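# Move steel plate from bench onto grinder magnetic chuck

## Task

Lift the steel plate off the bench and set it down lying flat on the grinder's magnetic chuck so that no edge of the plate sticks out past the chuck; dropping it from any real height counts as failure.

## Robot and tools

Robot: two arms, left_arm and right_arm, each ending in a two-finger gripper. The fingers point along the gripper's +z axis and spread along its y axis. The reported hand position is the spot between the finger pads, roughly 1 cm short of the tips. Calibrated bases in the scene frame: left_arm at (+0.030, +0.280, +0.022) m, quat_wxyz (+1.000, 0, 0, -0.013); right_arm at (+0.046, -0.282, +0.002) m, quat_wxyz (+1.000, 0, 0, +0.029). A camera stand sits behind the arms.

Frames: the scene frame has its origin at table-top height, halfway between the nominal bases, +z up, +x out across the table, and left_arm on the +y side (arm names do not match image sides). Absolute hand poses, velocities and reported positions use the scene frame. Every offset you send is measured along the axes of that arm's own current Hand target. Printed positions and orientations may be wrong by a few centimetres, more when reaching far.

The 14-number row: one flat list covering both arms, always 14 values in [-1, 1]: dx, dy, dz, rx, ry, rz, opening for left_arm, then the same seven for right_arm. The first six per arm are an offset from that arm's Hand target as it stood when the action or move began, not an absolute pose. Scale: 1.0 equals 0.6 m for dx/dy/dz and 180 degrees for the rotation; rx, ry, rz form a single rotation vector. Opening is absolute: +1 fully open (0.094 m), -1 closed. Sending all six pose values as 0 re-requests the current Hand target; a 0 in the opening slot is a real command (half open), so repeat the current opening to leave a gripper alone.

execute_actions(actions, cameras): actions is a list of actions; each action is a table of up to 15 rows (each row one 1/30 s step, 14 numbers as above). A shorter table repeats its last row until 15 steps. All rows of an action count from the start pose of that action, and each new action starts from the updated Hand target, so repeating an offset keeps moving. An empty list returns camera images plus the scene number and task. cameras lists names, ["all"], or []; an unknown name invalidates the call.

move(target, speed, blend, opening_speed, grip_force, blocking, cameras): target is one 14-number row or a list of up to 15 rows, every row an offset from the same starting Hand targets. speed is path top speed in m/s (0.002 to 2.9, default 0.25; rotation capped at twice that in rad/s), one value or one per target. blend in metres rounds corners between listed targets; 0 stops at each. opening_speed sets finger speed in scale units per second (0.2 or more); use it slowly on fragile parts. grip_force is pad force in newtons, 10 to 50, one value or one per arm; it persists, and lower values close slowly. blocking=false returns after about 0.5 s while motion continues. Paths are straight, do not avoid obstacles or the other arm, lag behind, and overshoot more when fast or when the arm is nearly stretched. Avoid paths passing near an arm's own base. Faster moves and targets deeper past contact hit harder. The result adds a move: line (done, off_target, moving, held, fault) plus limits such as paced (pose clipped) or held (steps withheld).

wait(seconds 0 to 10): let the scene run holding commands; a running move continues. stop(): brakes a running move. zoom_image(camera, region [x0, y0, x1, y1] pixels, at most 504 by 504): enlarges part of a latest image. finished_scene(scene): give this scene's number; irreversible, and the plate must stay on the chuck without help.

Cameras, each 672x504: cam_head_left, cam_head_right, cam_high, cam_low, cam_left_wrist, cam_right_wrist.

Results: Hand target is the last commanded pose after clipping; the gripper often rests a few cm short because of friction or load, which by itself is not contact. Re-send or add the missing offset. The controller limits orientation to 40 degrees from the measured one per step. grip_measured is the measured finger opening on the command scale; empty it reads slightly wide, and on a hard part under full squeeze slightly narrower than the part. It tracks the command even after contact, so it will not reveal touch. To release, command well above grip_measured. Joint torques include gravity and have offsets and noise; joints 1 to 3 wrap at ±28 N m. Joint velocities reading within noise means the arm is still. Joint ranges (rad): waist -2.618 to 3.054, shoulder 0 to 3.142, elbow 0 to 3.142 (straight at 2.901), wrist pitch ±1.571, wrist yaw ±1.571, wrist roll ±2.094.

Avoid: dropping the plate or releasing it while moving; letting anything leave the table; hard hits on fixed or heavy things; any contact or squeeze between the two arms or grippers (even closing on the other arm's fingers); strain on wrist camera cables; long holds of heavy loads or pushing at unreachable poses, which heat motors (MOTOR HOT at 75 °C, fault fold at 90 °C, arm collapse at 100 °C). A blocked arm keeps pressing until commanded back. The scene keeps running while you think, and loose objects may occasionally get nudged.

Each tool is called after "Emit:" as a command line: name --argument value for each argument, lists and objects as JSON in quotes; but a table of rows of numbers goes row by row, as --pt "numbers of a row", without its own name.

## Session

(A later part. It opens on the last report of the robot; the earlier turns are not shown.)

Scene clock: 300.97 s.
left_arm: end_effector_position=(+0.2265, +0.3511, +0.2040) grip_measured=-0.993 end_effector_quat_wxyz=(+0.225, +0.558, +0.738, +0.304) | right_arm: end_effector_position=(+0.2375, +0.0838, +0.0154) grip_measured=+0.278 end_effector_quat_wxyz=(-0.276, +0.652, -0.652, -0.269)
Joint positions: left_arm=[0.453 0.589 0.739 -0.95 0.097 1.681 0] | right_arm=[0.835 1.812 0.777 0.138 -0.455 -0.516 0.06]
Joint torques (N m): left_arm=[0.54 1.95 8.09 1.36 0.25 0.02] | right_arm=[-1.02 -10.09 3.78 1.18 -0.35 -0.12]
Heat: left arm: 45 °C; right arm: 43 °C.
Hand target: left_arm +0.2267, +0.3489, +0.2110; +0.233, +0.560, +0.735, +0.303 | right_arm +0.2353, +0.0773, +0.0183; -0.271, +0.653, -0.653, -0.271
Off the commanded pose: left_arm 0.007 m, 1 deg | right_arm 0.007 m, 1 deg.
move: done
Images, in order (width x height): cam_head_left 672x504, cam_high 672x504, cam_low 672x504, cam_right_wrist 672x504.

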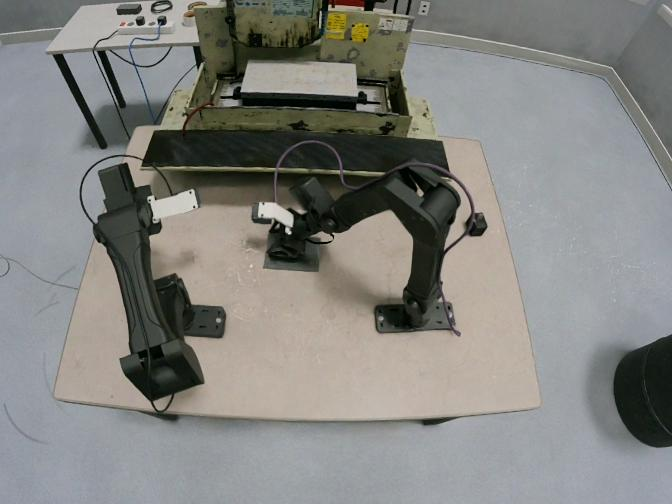

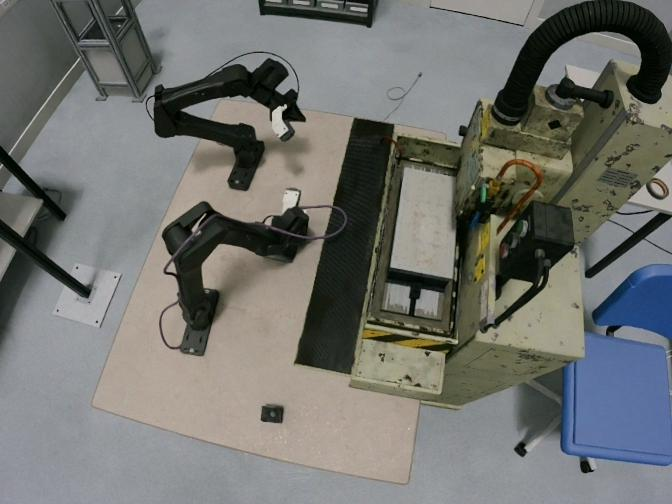

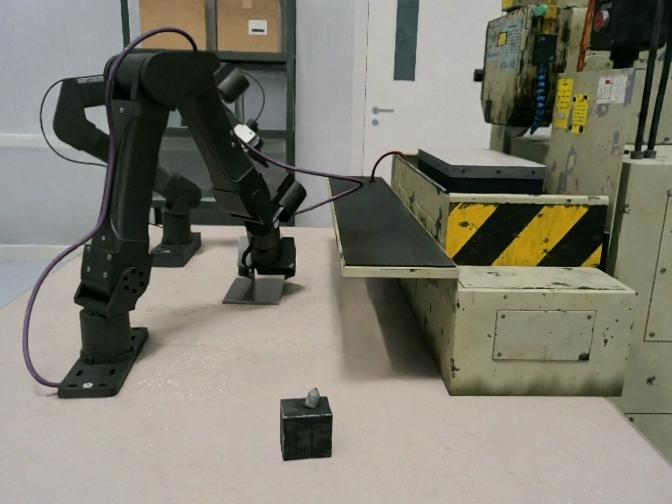

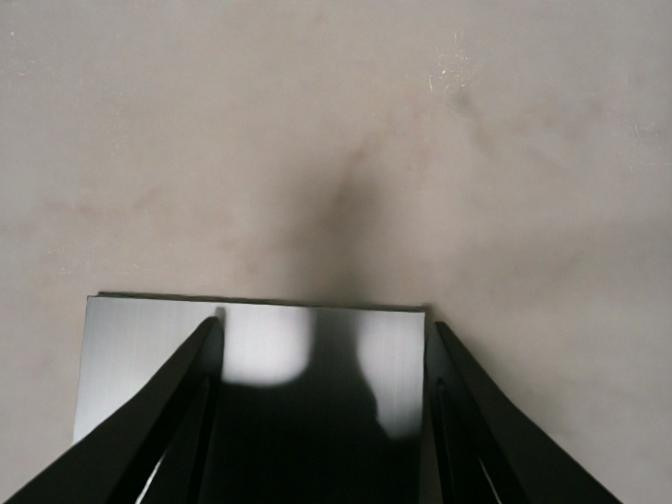

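Emit:
move --pt "0 0 0 0 0 0 -1 -0.026 0 0.002 0 0 0 0.1" --pt "0 0 0 0 0 0 -1 -0.118 0.017 -0.118 0 0 0 0.1" --pt "0 0 0 0 0 0 -1 0.118 0.028 -0.283 0 0 0 0.1" --pt "0 0 0 0 0 0 -1 0.2 0.028 -0.2 0 0 0 0.1" --speed 0.15 --blend 0.005 --cameras '[]'

Emit:
move --target '[-0.325,-0.203,0.058,0.269,-0.268,-0.021,0.1,0,0,0,0,0,0,0.1]' --speed 0.2 --cameras '["all"]'

Scene clock: 324.33 s.
left_arm: end_effector_position=(+0.2265, +0.3511, +0.2040) grip_measured=-0.993 end_effector_quat_wxyz=(+0.225, +0.558, +0.738, +0.304) | right_arm: end_effector_position=(+0.2211, -0.0954, +0.0167) grip_measured=+0.102 end_effector_quat_wxyz=(-0.266, +0.655, -0.659, -0.256)
Joint positions: left_arm=[0.453 0.589 0.739 -0.95 0.097 1.681 0] | right_arm=[0.285 1.383 0.426 -0.29 -0.696 -1.103 0.052]
Joint torques (N m): left_arm=[0.54 1.95 8.08 1.36 0.24 0.02] | right_arm=[-0.53 -3.07 3.99 1 -0.74 -0.05]
Heat: left arm: 46 °C; right arm: 41 °C.
Hand target: left_arm +0.2267, +0.3489, +0.2110; +0.233, +0.560, +0.735, +0.303 | right_arm +0.2184, -0.0924, +0.0181; -0.271, +0.653, -0.653, -0.271
Off the commanded pose: left_arm 0.007 m, 1 deg | right_arm 0.004 m, 2 deg.
move: done
No camera images: "cameras" was empty.

Scene clock: 328.10 s.
left_arm: end_effector_position=(+0.2215, +0.1499, +0.0998) grip_measured=+0.097 end_effector_quat_wxyz=(+0.265, +0.659, +0.656, -0.255) | right_arm: end_effector_position=(+0.2212, -0.0954, +0.0167) grip_measured=+0.102 end_effector_quat_wxyz=(-0.266, +0.655, -0.659, -0.256)
Joint positions: left_arm=[-0.016 1.308 0.686 -0.894 0.751 1.509 0.052] | right_arm=[0.285 1.383 0.426 -0.289 -0.696 -1.103 0.052]
Joint torques (N m): left_arm=[-0.7 -2.7 4.74 0.41 0.76 -0.12] | right_arm=[-0.4 -3.02 3.99 1.06 -0.79 -0.07]
Heat: left arm: 46 °C; right arm: 41 °C.
Hand target: left_arm +0.2191, +0.1441, +0.1008; +0.271, +0.653, +0.654, -0.271 | right_arm +0.2184, -0.0924, +0.0181; -0.271, +0.653, -0.653, -0.271
Off the commanded pose: left_arm 0.006 m, 2 deg | right_arm 0.004 m, 2 deg.
move: done

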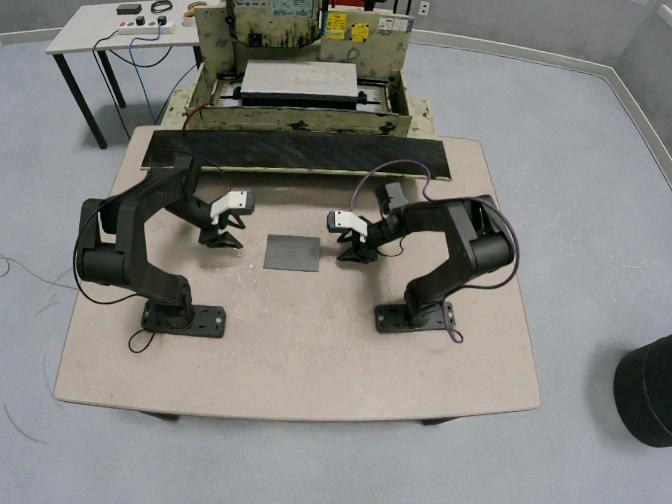

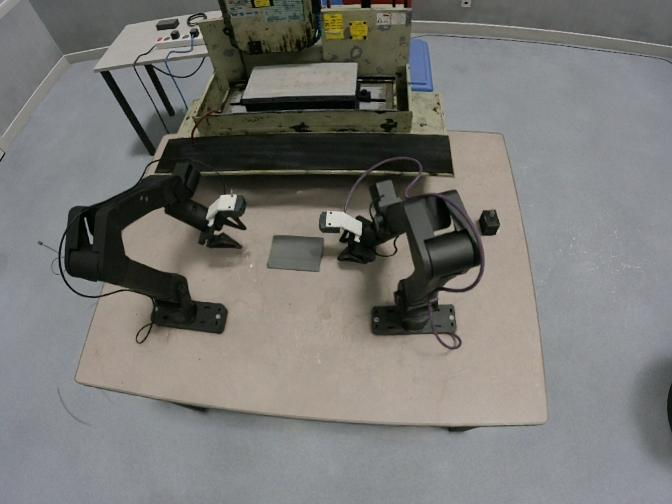

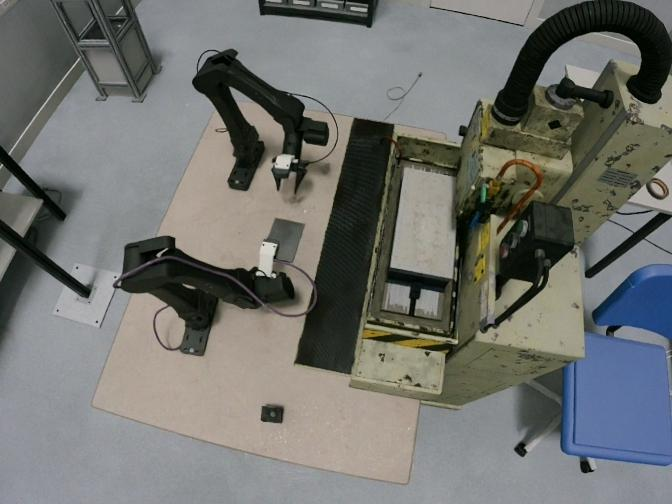

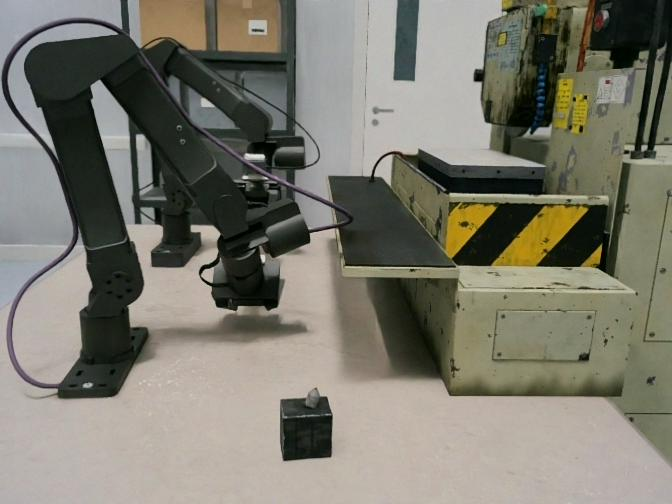

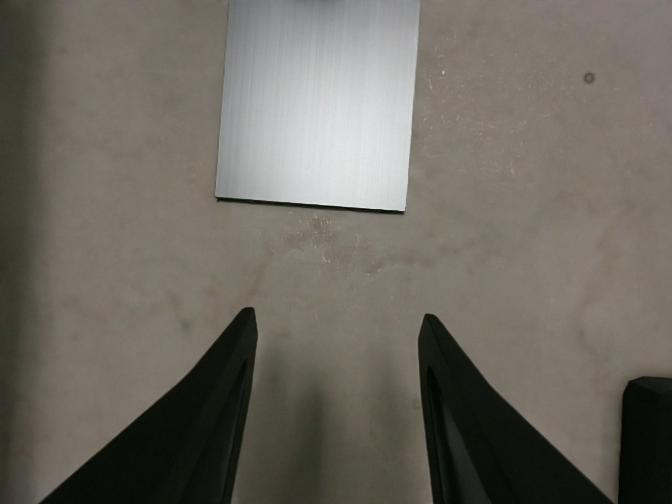

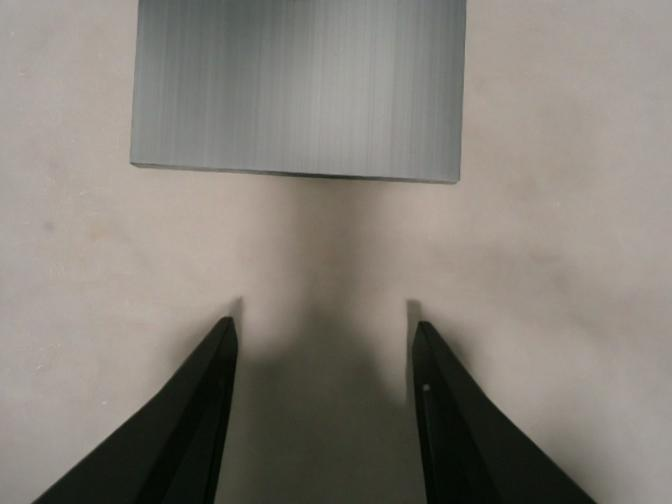

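Emit:
move --target '[0.086,0.013,0.114,0,0,0,0.1,0,0.013,0,0,0,0,0.1]' --speed 0.15 --cameras '["cam_left_wrist","cam_right_wrist"]'

Scene clock: 334.10 s.
left_arm: end_effector_position=(+0.2317, +0.1365, +0.0168) grip_measured=+0.097 end_effector_quat_wxyz=(+0.270, +0.658, +0.655, -0.256) | right_arm: end_effector_position=(+0.2142, -0.0979, +0.0122) grip_measured=+0.102 end_effector_quat_wxyz=(-0.261, +0.654, -0.662, -0.259)
Joint positions: left_arm=[-0.075 1.58 0.501 -0.373 0.756 1.426 0.052] | right_arm=[0.285 1.374 0.399 -0.283 -0.696 -1.101 0.052]
Joint torques (N m): left_arm=[-0.7 -3.54 3.43 0.58 0.69 -0.12] | right_arm=[0.94 -5.15 3.7 1 -0.72 0.08]
Heat: left arm: 45 °C; right arm: 41 °C.
Hand target: left_arm +0.2268, +0.1323, +0.0160; +0.271, +0.653, +0.654, -0.271 | right_arm +0.2107, -0.0924, +0.0182; -0.271, +0.653, -0.653, -0.271
Off the commanded pose: left_arm 0.007 m, 2 deg | right_arm 0.009 m, 2 deg.
move: done
Images, in order (width x height): cam_left_wrist 672x504, cam_right_wrist 672x504.

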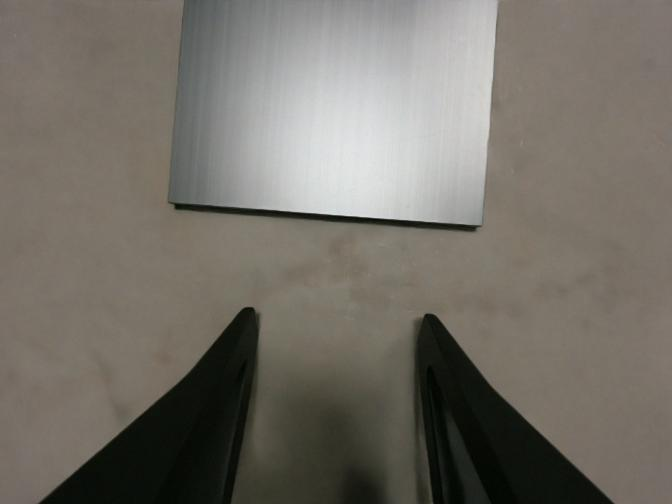

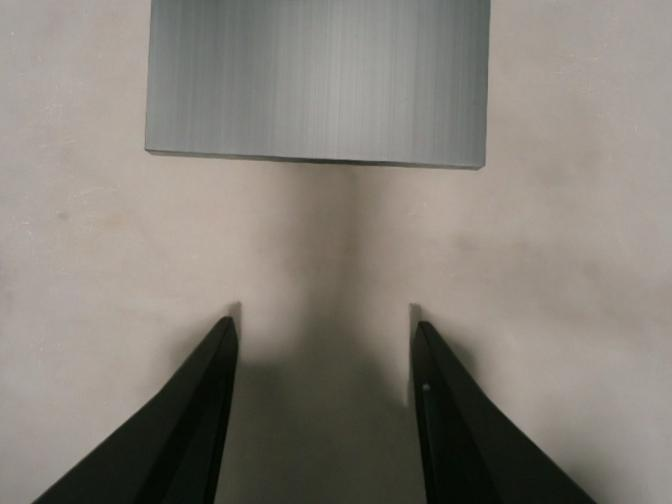

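Emit:
move --target '[-0.061,0.005,0.068,0,0,0,0.1,-0.024,0,0.024,0,0,0,0.1]' --speed 0.08 --cameras '["cam_left_wrist","cam_right_wrist"]'

Scene clock: 339.90 s.
left_arm: end_effector_position=(+0.2298, +0.0793, +0.0157) grip_measured=+0.097 end_effector_quat_wxyz=(+0.268, +0.652, +0.655, -0.271) | right_arm: end_effector_position=(+0.2124, -0.0747, +0.0176) grip_measured=+0.102 end_effector_quat_wxyz=(-0.270, +0.654, -0.655, -0.265)
Joint positions: left_arm=[-0.332 1.606 0.487 -0.119 0.723 1.082 0.052] | right_arm=[0.392 1.374 0.399 -0.186 -0.679 -0.972 0.052]
Joint torques (N m): left_arm=[-0.69 -3.88 3.73 1.09 0.4 -0.1] | right_arm=[0.76 -3.44 4.23 1.18 -0.47 0.09]
Heat: left arm: 45 °C; right arm: 41 °C.
Hand target: left_arm +0.2300, +0.0774, +0.0132; +0.271, +0.653, +0.654, -0.271 | right_arm +0.2106, -0.0720, +0.0182; -0.271, +0.653, -0.653, -0.271
Off the commanded pose: left_arm 0.003 m, 0 deg | right_arm 0.003 m, 1 deg.
move: done
Images, in order (width x height): cam_left_wrist 672x504, cam_right_wrist 672x504.

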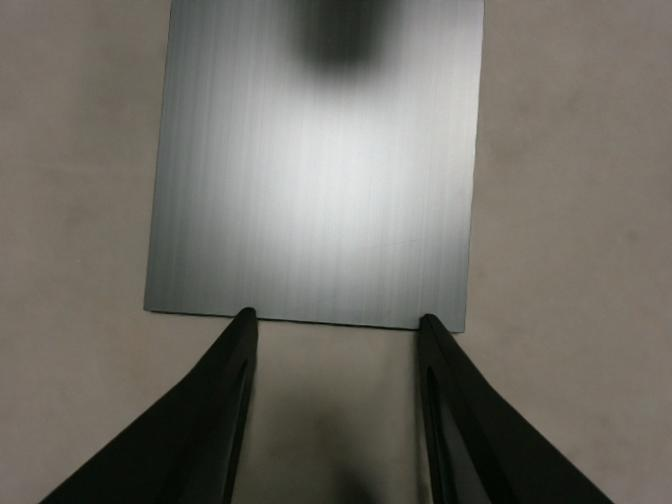

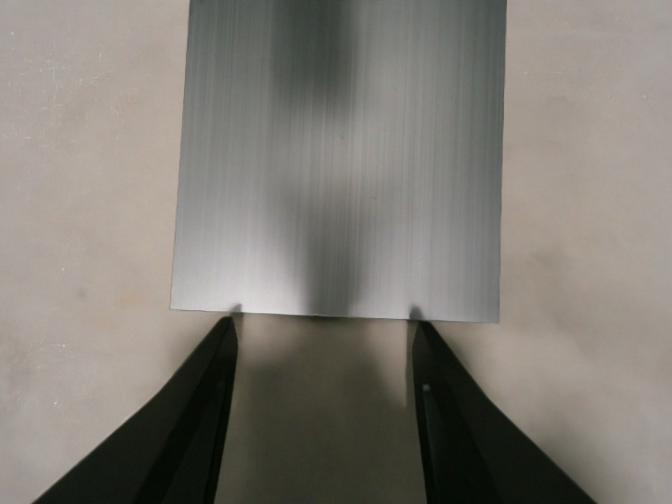

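Emit:
move --target '[-0.025,0,0.034,0,0,0,0.1,-0.025,0,0.034,0,0,0,0.1]' --speed 0.05 --cameras '["cam_left_wrist","cam_right_wrist","cam_low"]'

Scene clock: 345.63 s.
left_arm: end_effector_position=(+0.2290, +0.0535, +0.0151) grip_measured=+0.097 end_effector_quat_wxyz=(+0.276, +0.651, +0.650, -0.278) | right_arm: end_effector_position=(+0.2077, -0.0499, +0.0147) grip_measured=+0.102 end_effector_quat_wxyz=(-0.269, +0.652, -0.653, -0.275)
Joint positions: left_arm=[-0.431 1.64 0.487 0.01 0.705 0.957 0.052] | right_arm=[0.505 1.424 0.399 -0.058 -0.649 -0.841 0.052]
Joint torques (N m): left_arm=[-1.22 -3.41 4.4 1.09 0.15 -0.13] | right_arm=[0.87 -3.11 5.03 1.33 -0.19 0.12]
Heat: left arm: 44 °C; right arm: 41 °C.
Hand target: left_arm +0.2299, +0.0525, +0.0093; +0.271, +0.653, +0.654, -0.271 | right_arm +0.2107, -0.0469, +0.0144; -0.271, +0.653, -0.653, -0.271
Off the commanded pose: left_arm 0.006 m, 1 deg | right_arm 0.004 m, 0 deg.
move: done
Images, in order (width x height): cam_low 672x504, cam_left_wrist 672x504, cam_right_wrist 672x504.

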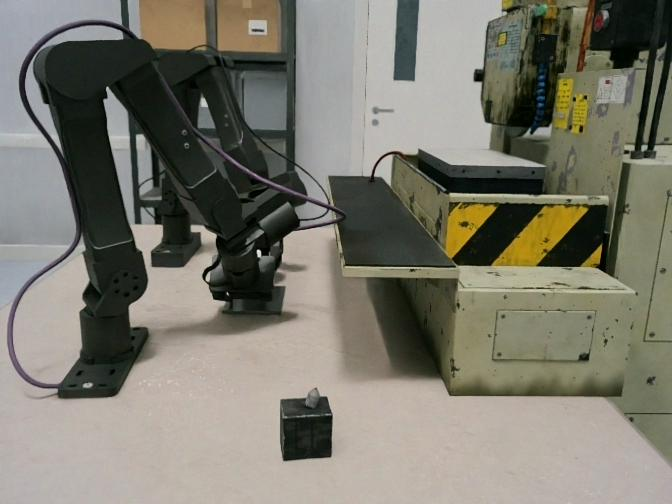

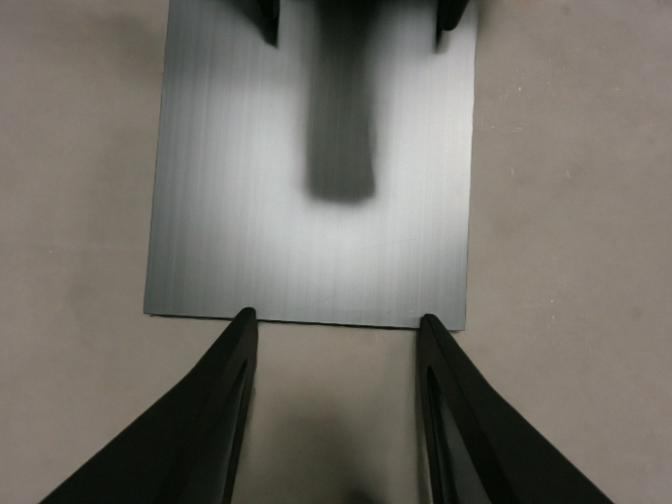

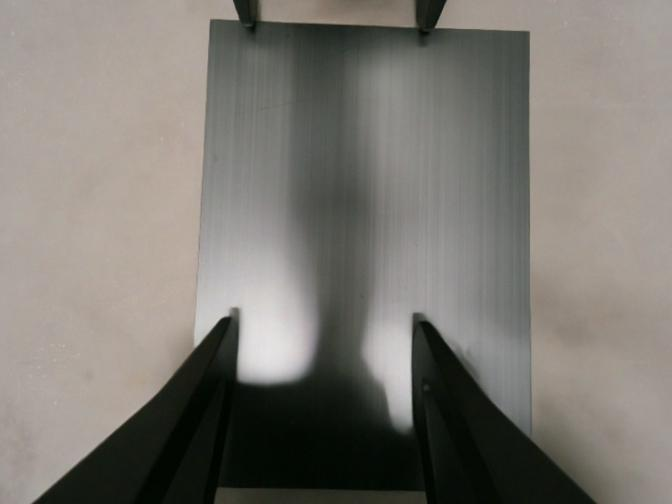

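Emit:
move --pt "0 0 0 0 0 0 0.1 -0.024 0 -0.024 0 0 0 0.1" --pt "0 0 0 0 0 0 0.1 0.061 0 -0.108 0 0 0 0.1" --pt "0 0 0 0 0 0 0.1 0.092 0 -0.078 0 0 0 0.1" --speed 0.1 --cameras '["cam_left_wrist","cam_right_wrist","cam_low"]'

Emit:
zoom_image --camera "cam_low" --region '[180, 200, 340, 350]'

Scene clock: 353.30 s.
left_arm: end_effector_position=(+0.2291, +0.0528, +0.0151) grip_measured=+0.097 end_effector_quat_wxyz=(+0.276, +0.652, +0.650, -0.277) | right_arm: end_effector_position=(+0.2110, -0.1200, +0.0094) grip_measured=+0.102 end_effector_quat_wxyz=(-0.266, +0.654, -0.656, -0.267)
Joint positions: left_arm=[-0.434 1.64 0.487 0.013 0.702 0.953 0.052] | right_arm=[0.151 1.384 0.388 -0.376 -0.752 -1.28 0.052]
Joint torques (N m): left_arm=[-0.92 -3.43 4.4 1.09 0.18 -0.1] | right_arm=[-0.44 -2.62 3.62 0.89 -0.62 -0.05]
Heat: left arm: 44 °C; right arm: 41 °C.
Hand target: left_arm +0.2298, +0.0525, +0.0093; +0.271, +0.653, +0.654, -0.271 | right_arm +0.2107, -0.1191, +0.0084; -0.271, +0.653, -0.653, -0.271
Off the commanded pose: left_arm 0.006 m, 1 deg | right_arm 0.001 m, 1 deg.
move: done
Images, in order (width x height): cam_low 672x504, cam_left_wrist 672x504, cam_right_wrist 672x504.

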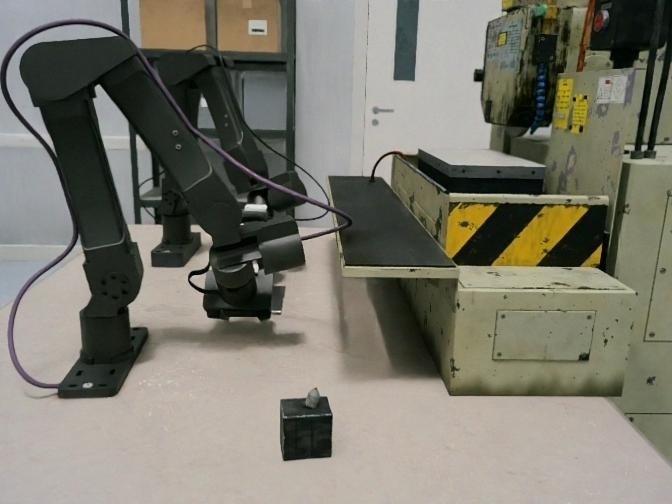

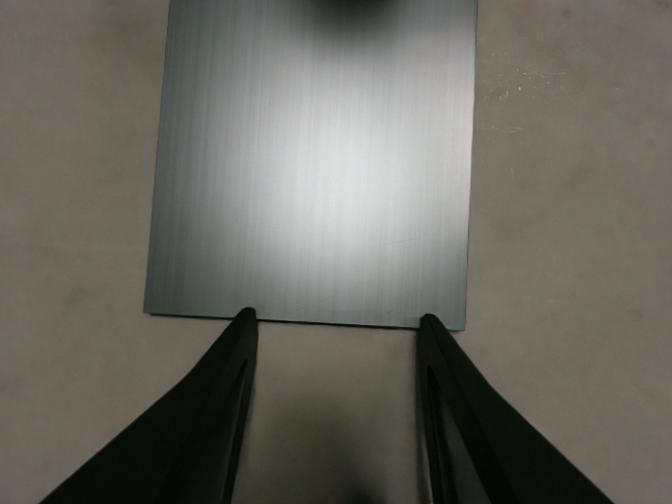

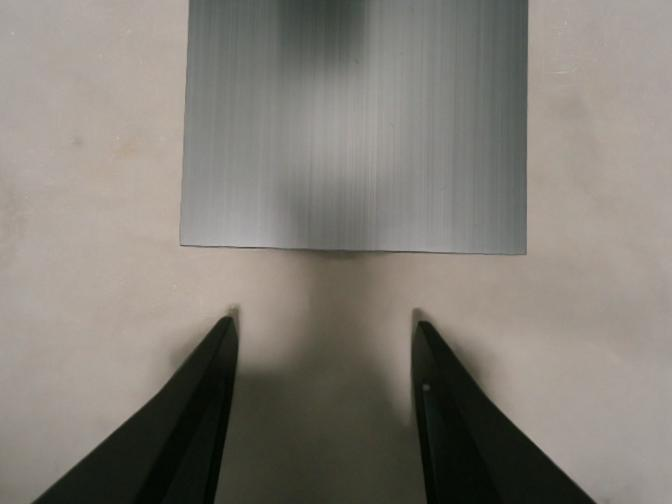

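Scaled by 3.150 from the camera's 672x504 image, which has a finer 960x720 frame.

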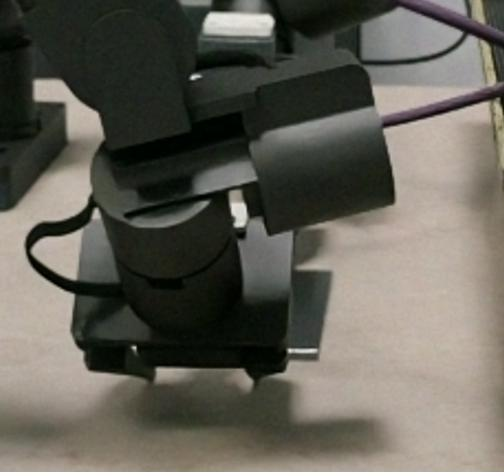

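Emit:
move --target '[0,0,0,0,0,0,0.1,-0.041,-0.013,0.041,0,0,0,0.1]' --speed 0.05 --cameras '["cam_left_wrist","cam_right_wrist"]'

Scene clock: 357.13 s.
left_arm: end_effector_position=(+0.2299, +0.0540, +0.0147) grip_measured=+0.097 end_effector_quat_wxyz=(+0.276, +0.650, +0.652, -0.276) | right_arm: end_effector_position=(+0.2132, -0.0948, +0.0086) grip_measured=+0.102 end_effector_quat_wxyz=(-0.264, +0.650, -0.658, -0.273)
Joint positions: left_arm=[-0.43 1.64 0.487 0.011 0.7 0.952 0.052] | right_arm=[0.281 1.412 0.391 -0.243 -0.727 -1.103 0.052]
Joint torques (N m): left_arm=[-1.31 -3.41 4.4 1.11 0.2 -0.09] | right_arm=[3.55 -1.92 4.97 1.58 -0.35 0.43]
Heat: left arm: 44 °C; right arm: 41 °C.
Hand target: left_arm +0.2299, +0.0525, +0.0093; +0.271, +0.653, +0.654, -0.271 | right_arm +0.2185, -0.0843, +0.0084; -0.271, +0.653, -0.653, -0.271
Off the commanded pose: left_arm 0.006 m, 1 deg | right_arm 0.012 m, 1 deg.
move: off_target (right_arm)
Images, in order (width x height): cam_left_wrist 672x504, cam_right_wrist 672x504.

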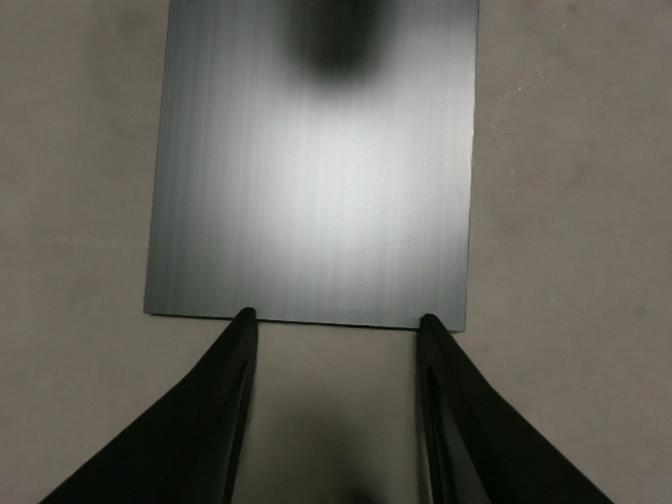

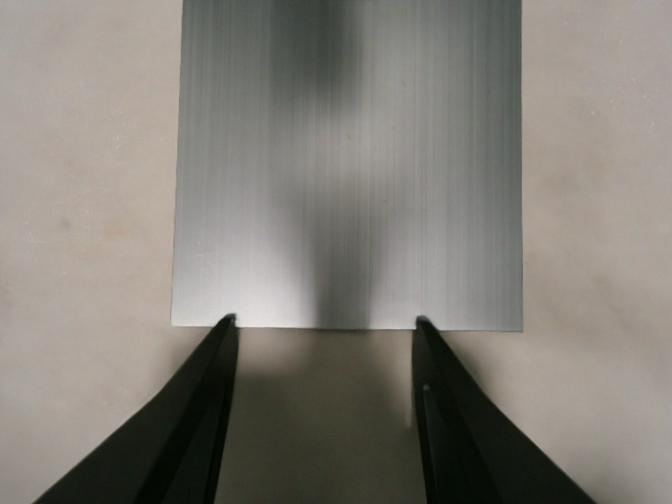

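Emit:
move --pt "-0.018 0 0.018 0 0 0 0.1 -0.018 0 0.018 0 0 0 0.1" --pt "-0.077 0 -0.041 0 0 0 0.1 -0.077 0 -0.041 0 0 0 0.1" --speed 0.05 --blend 0.002 --cameras '["cam_left_wrist","cam_right_wrist","cam_low"]'

Emit:
zoom_image --camera "cam_low" --region '[180, 180, 340, 330]'

Scene clock: 362.63 s.
left_arm: end_effector_position=(+0.2278, +0.0447, +0.0455) grip_measured=+0.097 end_effector_quat_wxyz=(+0.257, +0.653, +0.663, -0.260) | right_arm: end_effector_position=(+0.2159, -0.0776, +0.0434) grip_measured=+0.102 end_effector_quat_wxyz=(-0.253, +0.652, -0.666, -0.259)
Joint positions: left_arm=[-0.497 1.513 0.572 -0.192 0.63 0.887 0.052] | right_arm=[0.388 1.298 0.501 -0.4 -0.656 -0.975 0.052]
Joint torques (N m): left_arm=[-0.51 -6.87 6.82 0.86 0.63 -0.11] | right_arm=[0.66 -5.38 7.06 0.95 -0.77 0.1]
Heat: left arm: 44 °C; right arm: 41 °C.
Hand target: left_arm +0.2302, +0.0372, +0.0595; +0.271, +0.653, +0.654, -0.271 | right_arm +0.2185, -0.0691, +0.0586; -0.271, +0.653, -0.653, -0.271
Off the commanded pose: left_arm 0.016 m, 2 deg | right_arm 0.018 m, 3 deg.
move: off_target (left_arm, right_arm)
Images, in order (width x height): cam_low 672x504, cam_left_wrist 672x504, cam_right_wrist 672x504.

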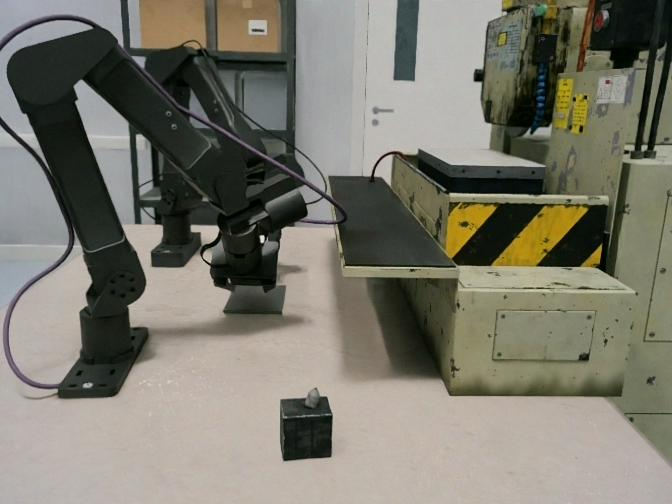

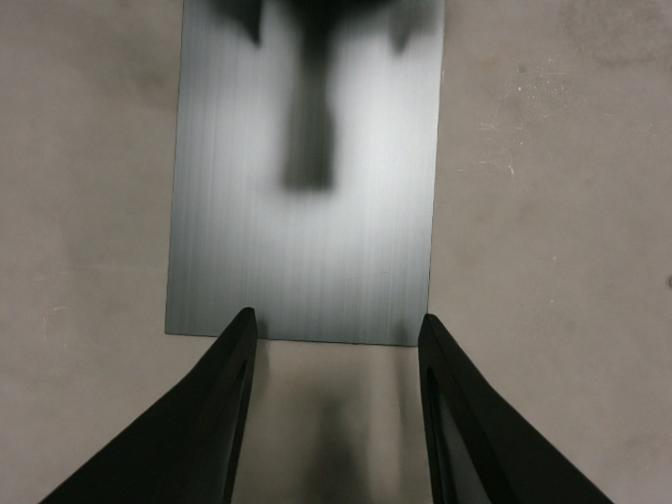

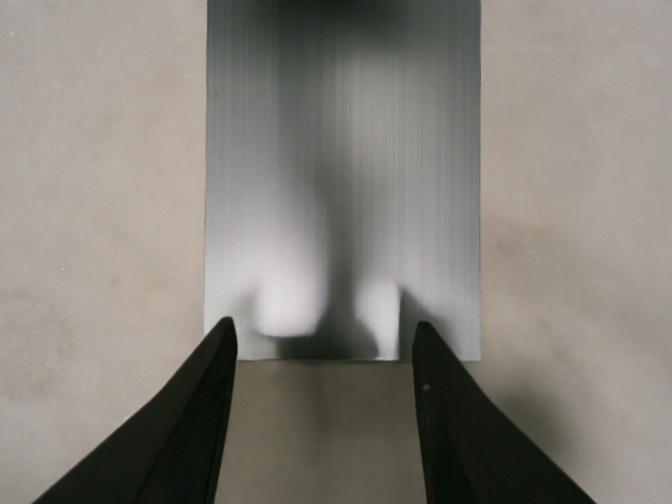

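Scaled by 3.150 from the camera's 672x504 image, which has a finer 960x720 frame.

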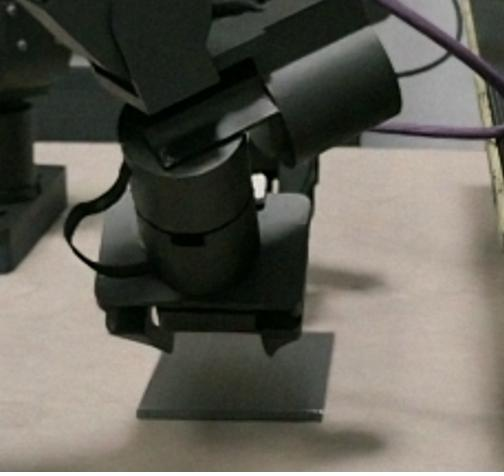

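Emit:
move --pt "0.041 0 -0.041 0 0 0 0.1 0.041 0 -0.041 0 0 0 0.1" --pt "0.1 0 0.018 0 0 0 0.1 0.1 0 0.018 0 0 0 0.1" --pt "0.071 0 0.047 0 0 0 0.1 0.071 0 0.047 0 0 0 0.1" --pt "0.071 0.075 0.047 0 0 0 0.1 0.071 -0.075 0.047 0 0 0 0.1" --speed 0.08 --blend 0.003 --cameras '["cam_left_wrist","cam_right_wrist","cam_head_left"]'

Scene clock: 386.77 s.
left_arm: end_effector_position=(+0.2690, +0.0585, +0.0140) grip_measured=+0.097 end_effector_quat_wxyz=(+0.263, +0.648, +0.662, -0.269) | right_arm: end_effector_position=(+0.2552, -0.0906, +0.0089) grip_measured=+0.102 end_effector_quat_wxyz=(-0.257, +0.651, -0.663, -0.266)
Joint positions: left_arm=[-0.36 1.754 0.656 -0.121 0.702 1.032 0.052] | right_arm=[0.248 1.578 0.559 -0.28 -0.716 -1.145 0.052]
Joint torques (N m): left_arm=[-2.14 -2.48 5.87 1.32 0.44 -0.16] | right_arm=[1.85 -1.92 5.64 1.5 -0.64 0.2]
Heat: left arm: 44 °C; right arm: 42 °C.
Hand target: left_arm +0.2750, +0.0475, +0.0092; +0.271, +0.653, +0.654, -0.271 | right_arm +0.2636, -0.0793, +0.0084; -0.271, +0.653, -0.653, -0.271
Off the commanded pose: left_arm 0.013 m, 1 deg | right_arm 0.014 m, 2 deg.
move: off_target (left_arm, right_arm)
Images, in order (width x height): cam_head_left 672x504, cam_left_wrist 672x504, cam_right_wrist 672x504.

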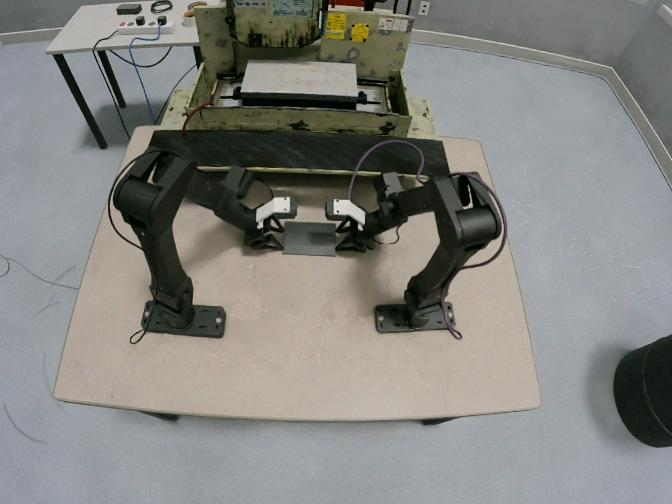

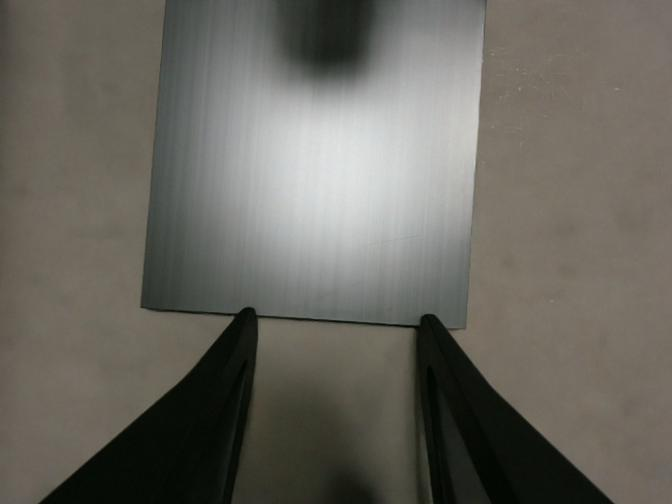

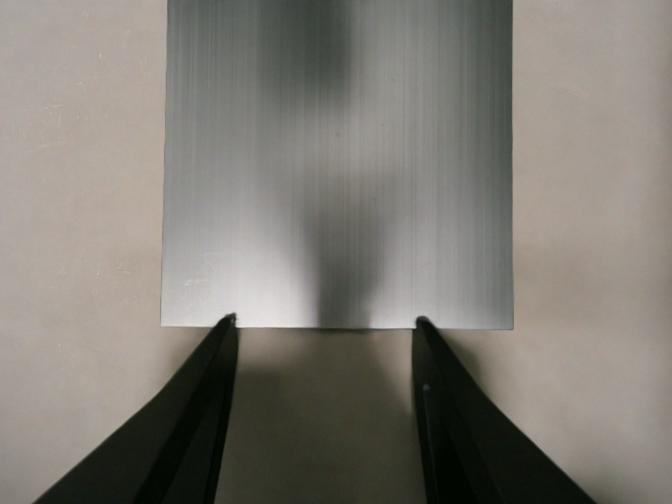

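Emit:
move --pt "0.024 0 -0.024 0 0 0 0.1 0.024 0 -0.024 0 0 0 0.1" --pt "-0.009 0.002 -0.111 -0.107 -0.023 -0.423 -1 -0.011 0.015 -0.112 0.107 -0.023 0.423 -1" --speed 0.15 --blend 0.003 --cameras '["cam_left_wrist","cam_right_wrist","cam_head_left","cam_low"]'

Scene clock: 406.97 s.
left_arm: end_effector_position=(+0.2716, +0.0937, +0.0504) grip_measured=-0.993 end_effector_quat_wxyz=(+0.153, +0.050, +0.943, -0.293) | right_arm: end_effector_position=(+0.2476, -0.1252, +0.0496) grip_measured=-0.994 end_effector_quat_wxyz=(+0.148, -0.047, +0.943, +0.294)
Joint positions: left_arm=[-0.387 1.387 0.519 -0.165 0.427 -0.429 0] | right_arm=[0.27 1.107 0.442 -0.412 -0.474 0.349 0]
Joint torques (N m): left_arm=[-0.69 -6.16 6.5 1.1 0.17 -0.07] | right_arm=[0.75 -4.16 7.04 1.24 -0.16 0.03]
Heat: left arm: 44 °C; right arm: 40 °C.
Hand target: left_arm +0.2761, +0.0908, +0.0601; +0.166, +0.053, +0.939, -0.296 | right_arm +0.2545, -0.1221, +0.0605; +0.166, -0.053, +0.939, +0.296
Off the commanded pose: left_arm 0.011 m, 2 deg | right_arm 0.013 m, 2 deg.
move: off_target (left_arm, right_arm); target 2's new opening was sent with right_arm's hand 0.013 m and 2 deg from that target
Images, in order (width x height): cam_head_left 672x504, cam_low 672x504, cam_left_wrist 672x504, cam_right_wrist 672x504.

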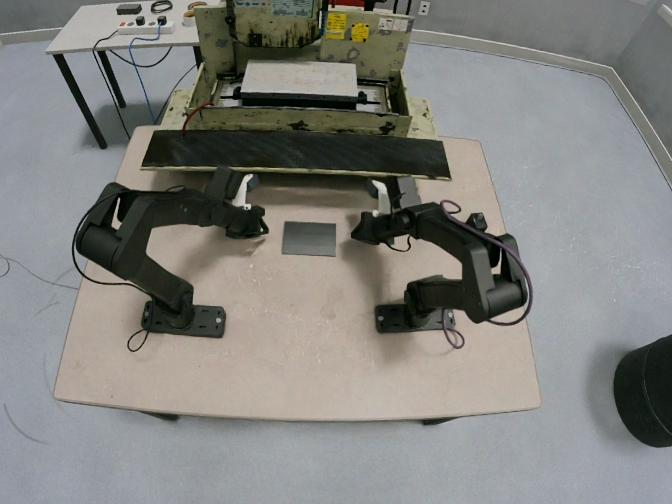

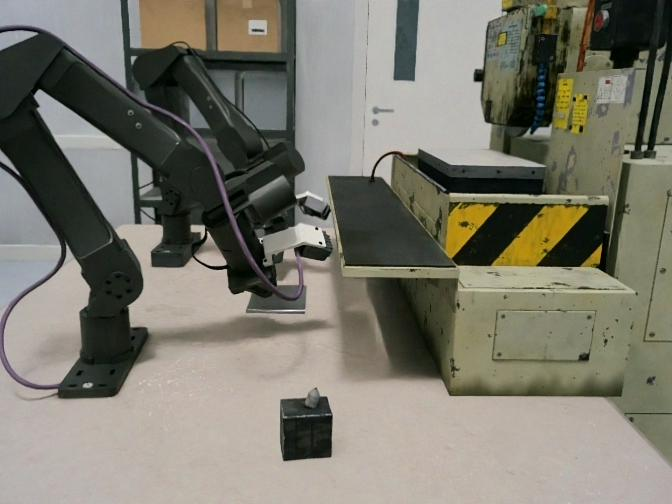

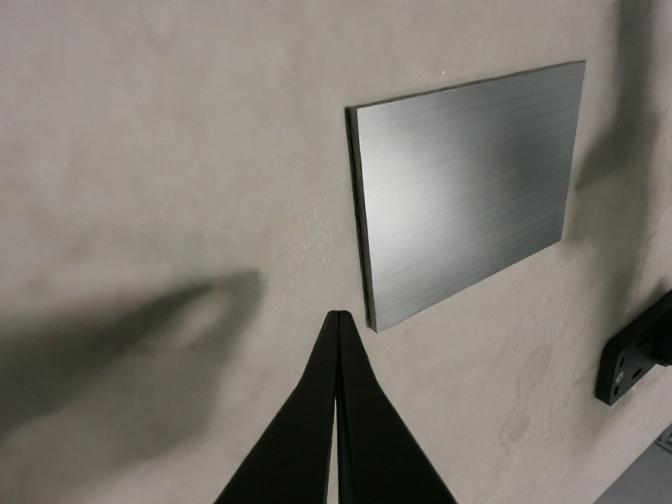

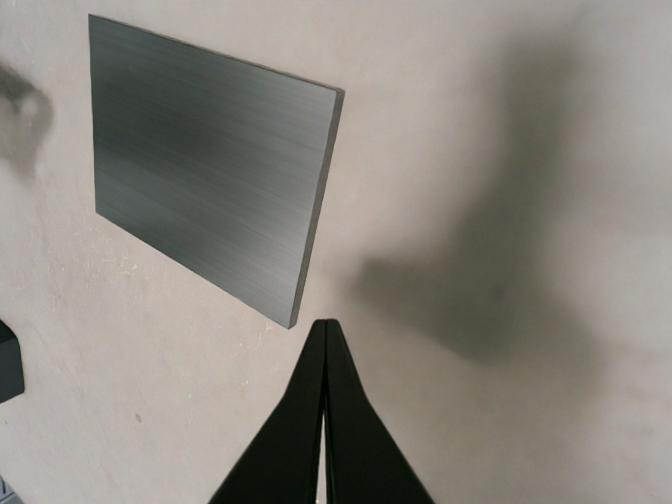

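Emit:
move --target '[0.015,0.014,0.064,0,0,0,-1,0.012,-0.018,0.069,0,0,0,-1]' --speed 0.08 --cameras '["cam_left_wrist","cam_right_wrist","cam_low"]'

Scene clock: 411.27 s.
left_arm: end_effector_position=(+0.2804, +0.0763, +0.0258) grip_measured=-0.993 end_effector_quat_wxyz=(+0.165, +0.053, +0.939, -0.298) | right_arm: end_effector_position=(+0.2599, -0.1084, +0.0211) grip_measured=-0.994 end_effector_quat_wxyz=(+0.161, -0.051, +0.940, +0.298)
Joint positions: left_arm=[-0.442 1.531 0.489 0.055 0.399 -0.478 0] | right_arm=[0.336 1.267 0.377 -0.132 -0.442 0.411 0]
Joint torques (N m): left_arm=[-0.65 -4.04 4.46 1.38 0.13 -0.08] | right_arm=[0.66 -2.91 4.62 1.57 -0.11 0.03]
Heat: left arm: 44 °C; right arm: 40 °C.
Hand target: left_arm +0.2801, +0.0756, +0.0230; +0.166, +0.053, +0.939, -0.296 | right_arm +0.2614, -0.1072, +0.0204; +0.166, -0.053, +0.939, +0.296
Off the commanded pose: left_arm 0.003 m, 0 deg | right_arm 0.002 m, 1 deg.
move: done
Images, in order (width x height): cam_low 672x504, cam_left_wrist 672x504, cam_right_wrist 672x504.

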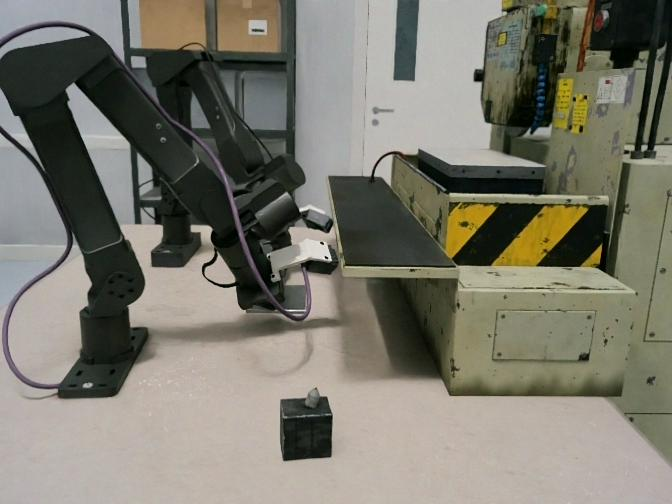

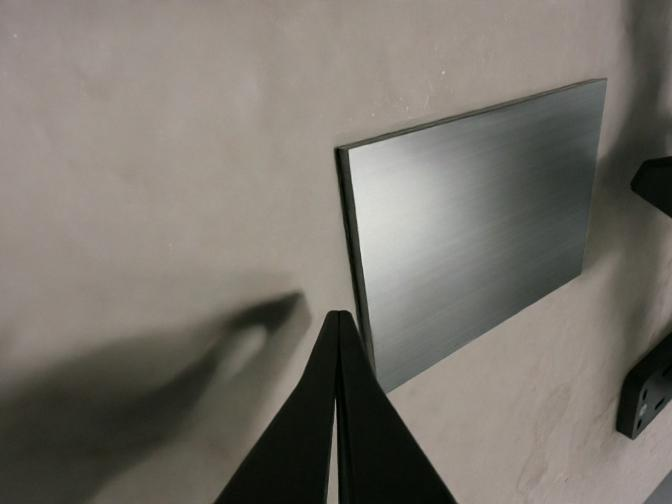

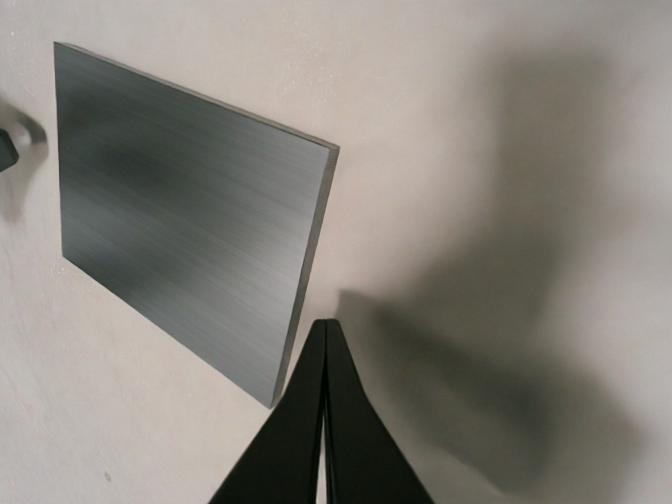

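Emit:
move --pt "0.007 0.012 0.017 0 0 0 -1 0.006 -0.01 0.014 0 0 0 -1" --pt "0.007 -0.002 0.026 0 0 0 -1 0.006 0.004 0.024 0 0 0 -1" --speed 0.06 --cameras '["cam_left_wrist","cam_right_wrist"]'

Scene clock: 419.27 s.
left_arm: end_effector_position=(+0.2792, +0.0665, +0.0128) grip_measured=-0.993 end_effector_quat_wxyz=(+0.166, +0.054, +0.938, -0.300) | right_arm: end_effector_position=(+0.2574, -0.0989, +0.0082) grip_measured=-0.994 end_effector_quat_wxyz=(+0.157, -0.052, +0.940, +0.298)
Joint positions: left_arm=[-0.48 1.6 0.471 0.16 0.382 -0.512 0] | right_arm=[0.387 1.332 0.351 -0.027 -0.419 0.458 0]
Joint torques (N m): left_arm=[-0.69 -3.99 4.96 1.31 0.08 -0.01] | right_arm=[0.61 -3.25 5.01 1.52 -0.09 0.09]
Heat: left arm: 43 °C; right arm: 40 °C.
Hand target: left_arm +0.2803, +0.0657, +0.0101; +0.166, +0.053, +0.939, -0.296 | right_arm +0.2617, -0.0970, +0.0094; +0.166, -0.053, +0.939, +0.296
Off the commanded pose: left_arm 0.003 m, 1 deg | right_arm 0.005 m, 1 deg.
move: done
Images, in order (width x height): cam_left_wrist 672x504, cam_right_wrist 672x504.

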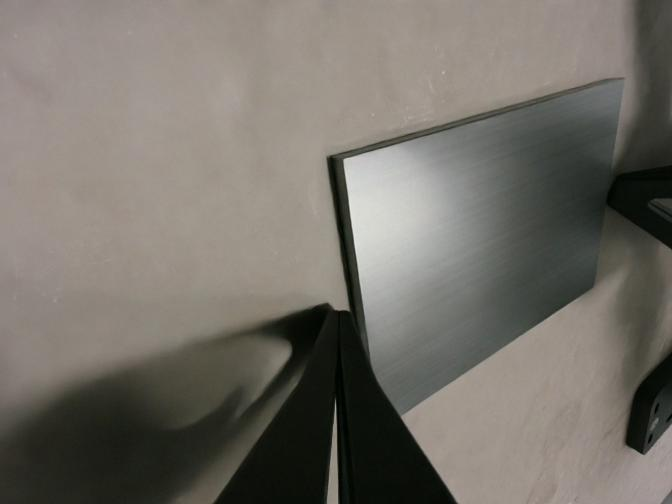

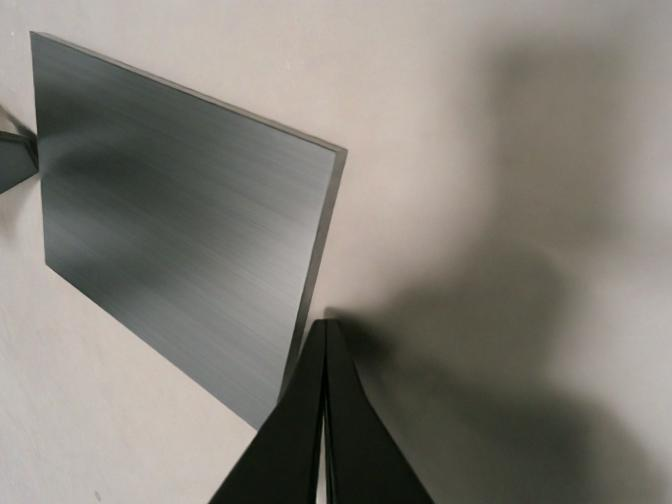

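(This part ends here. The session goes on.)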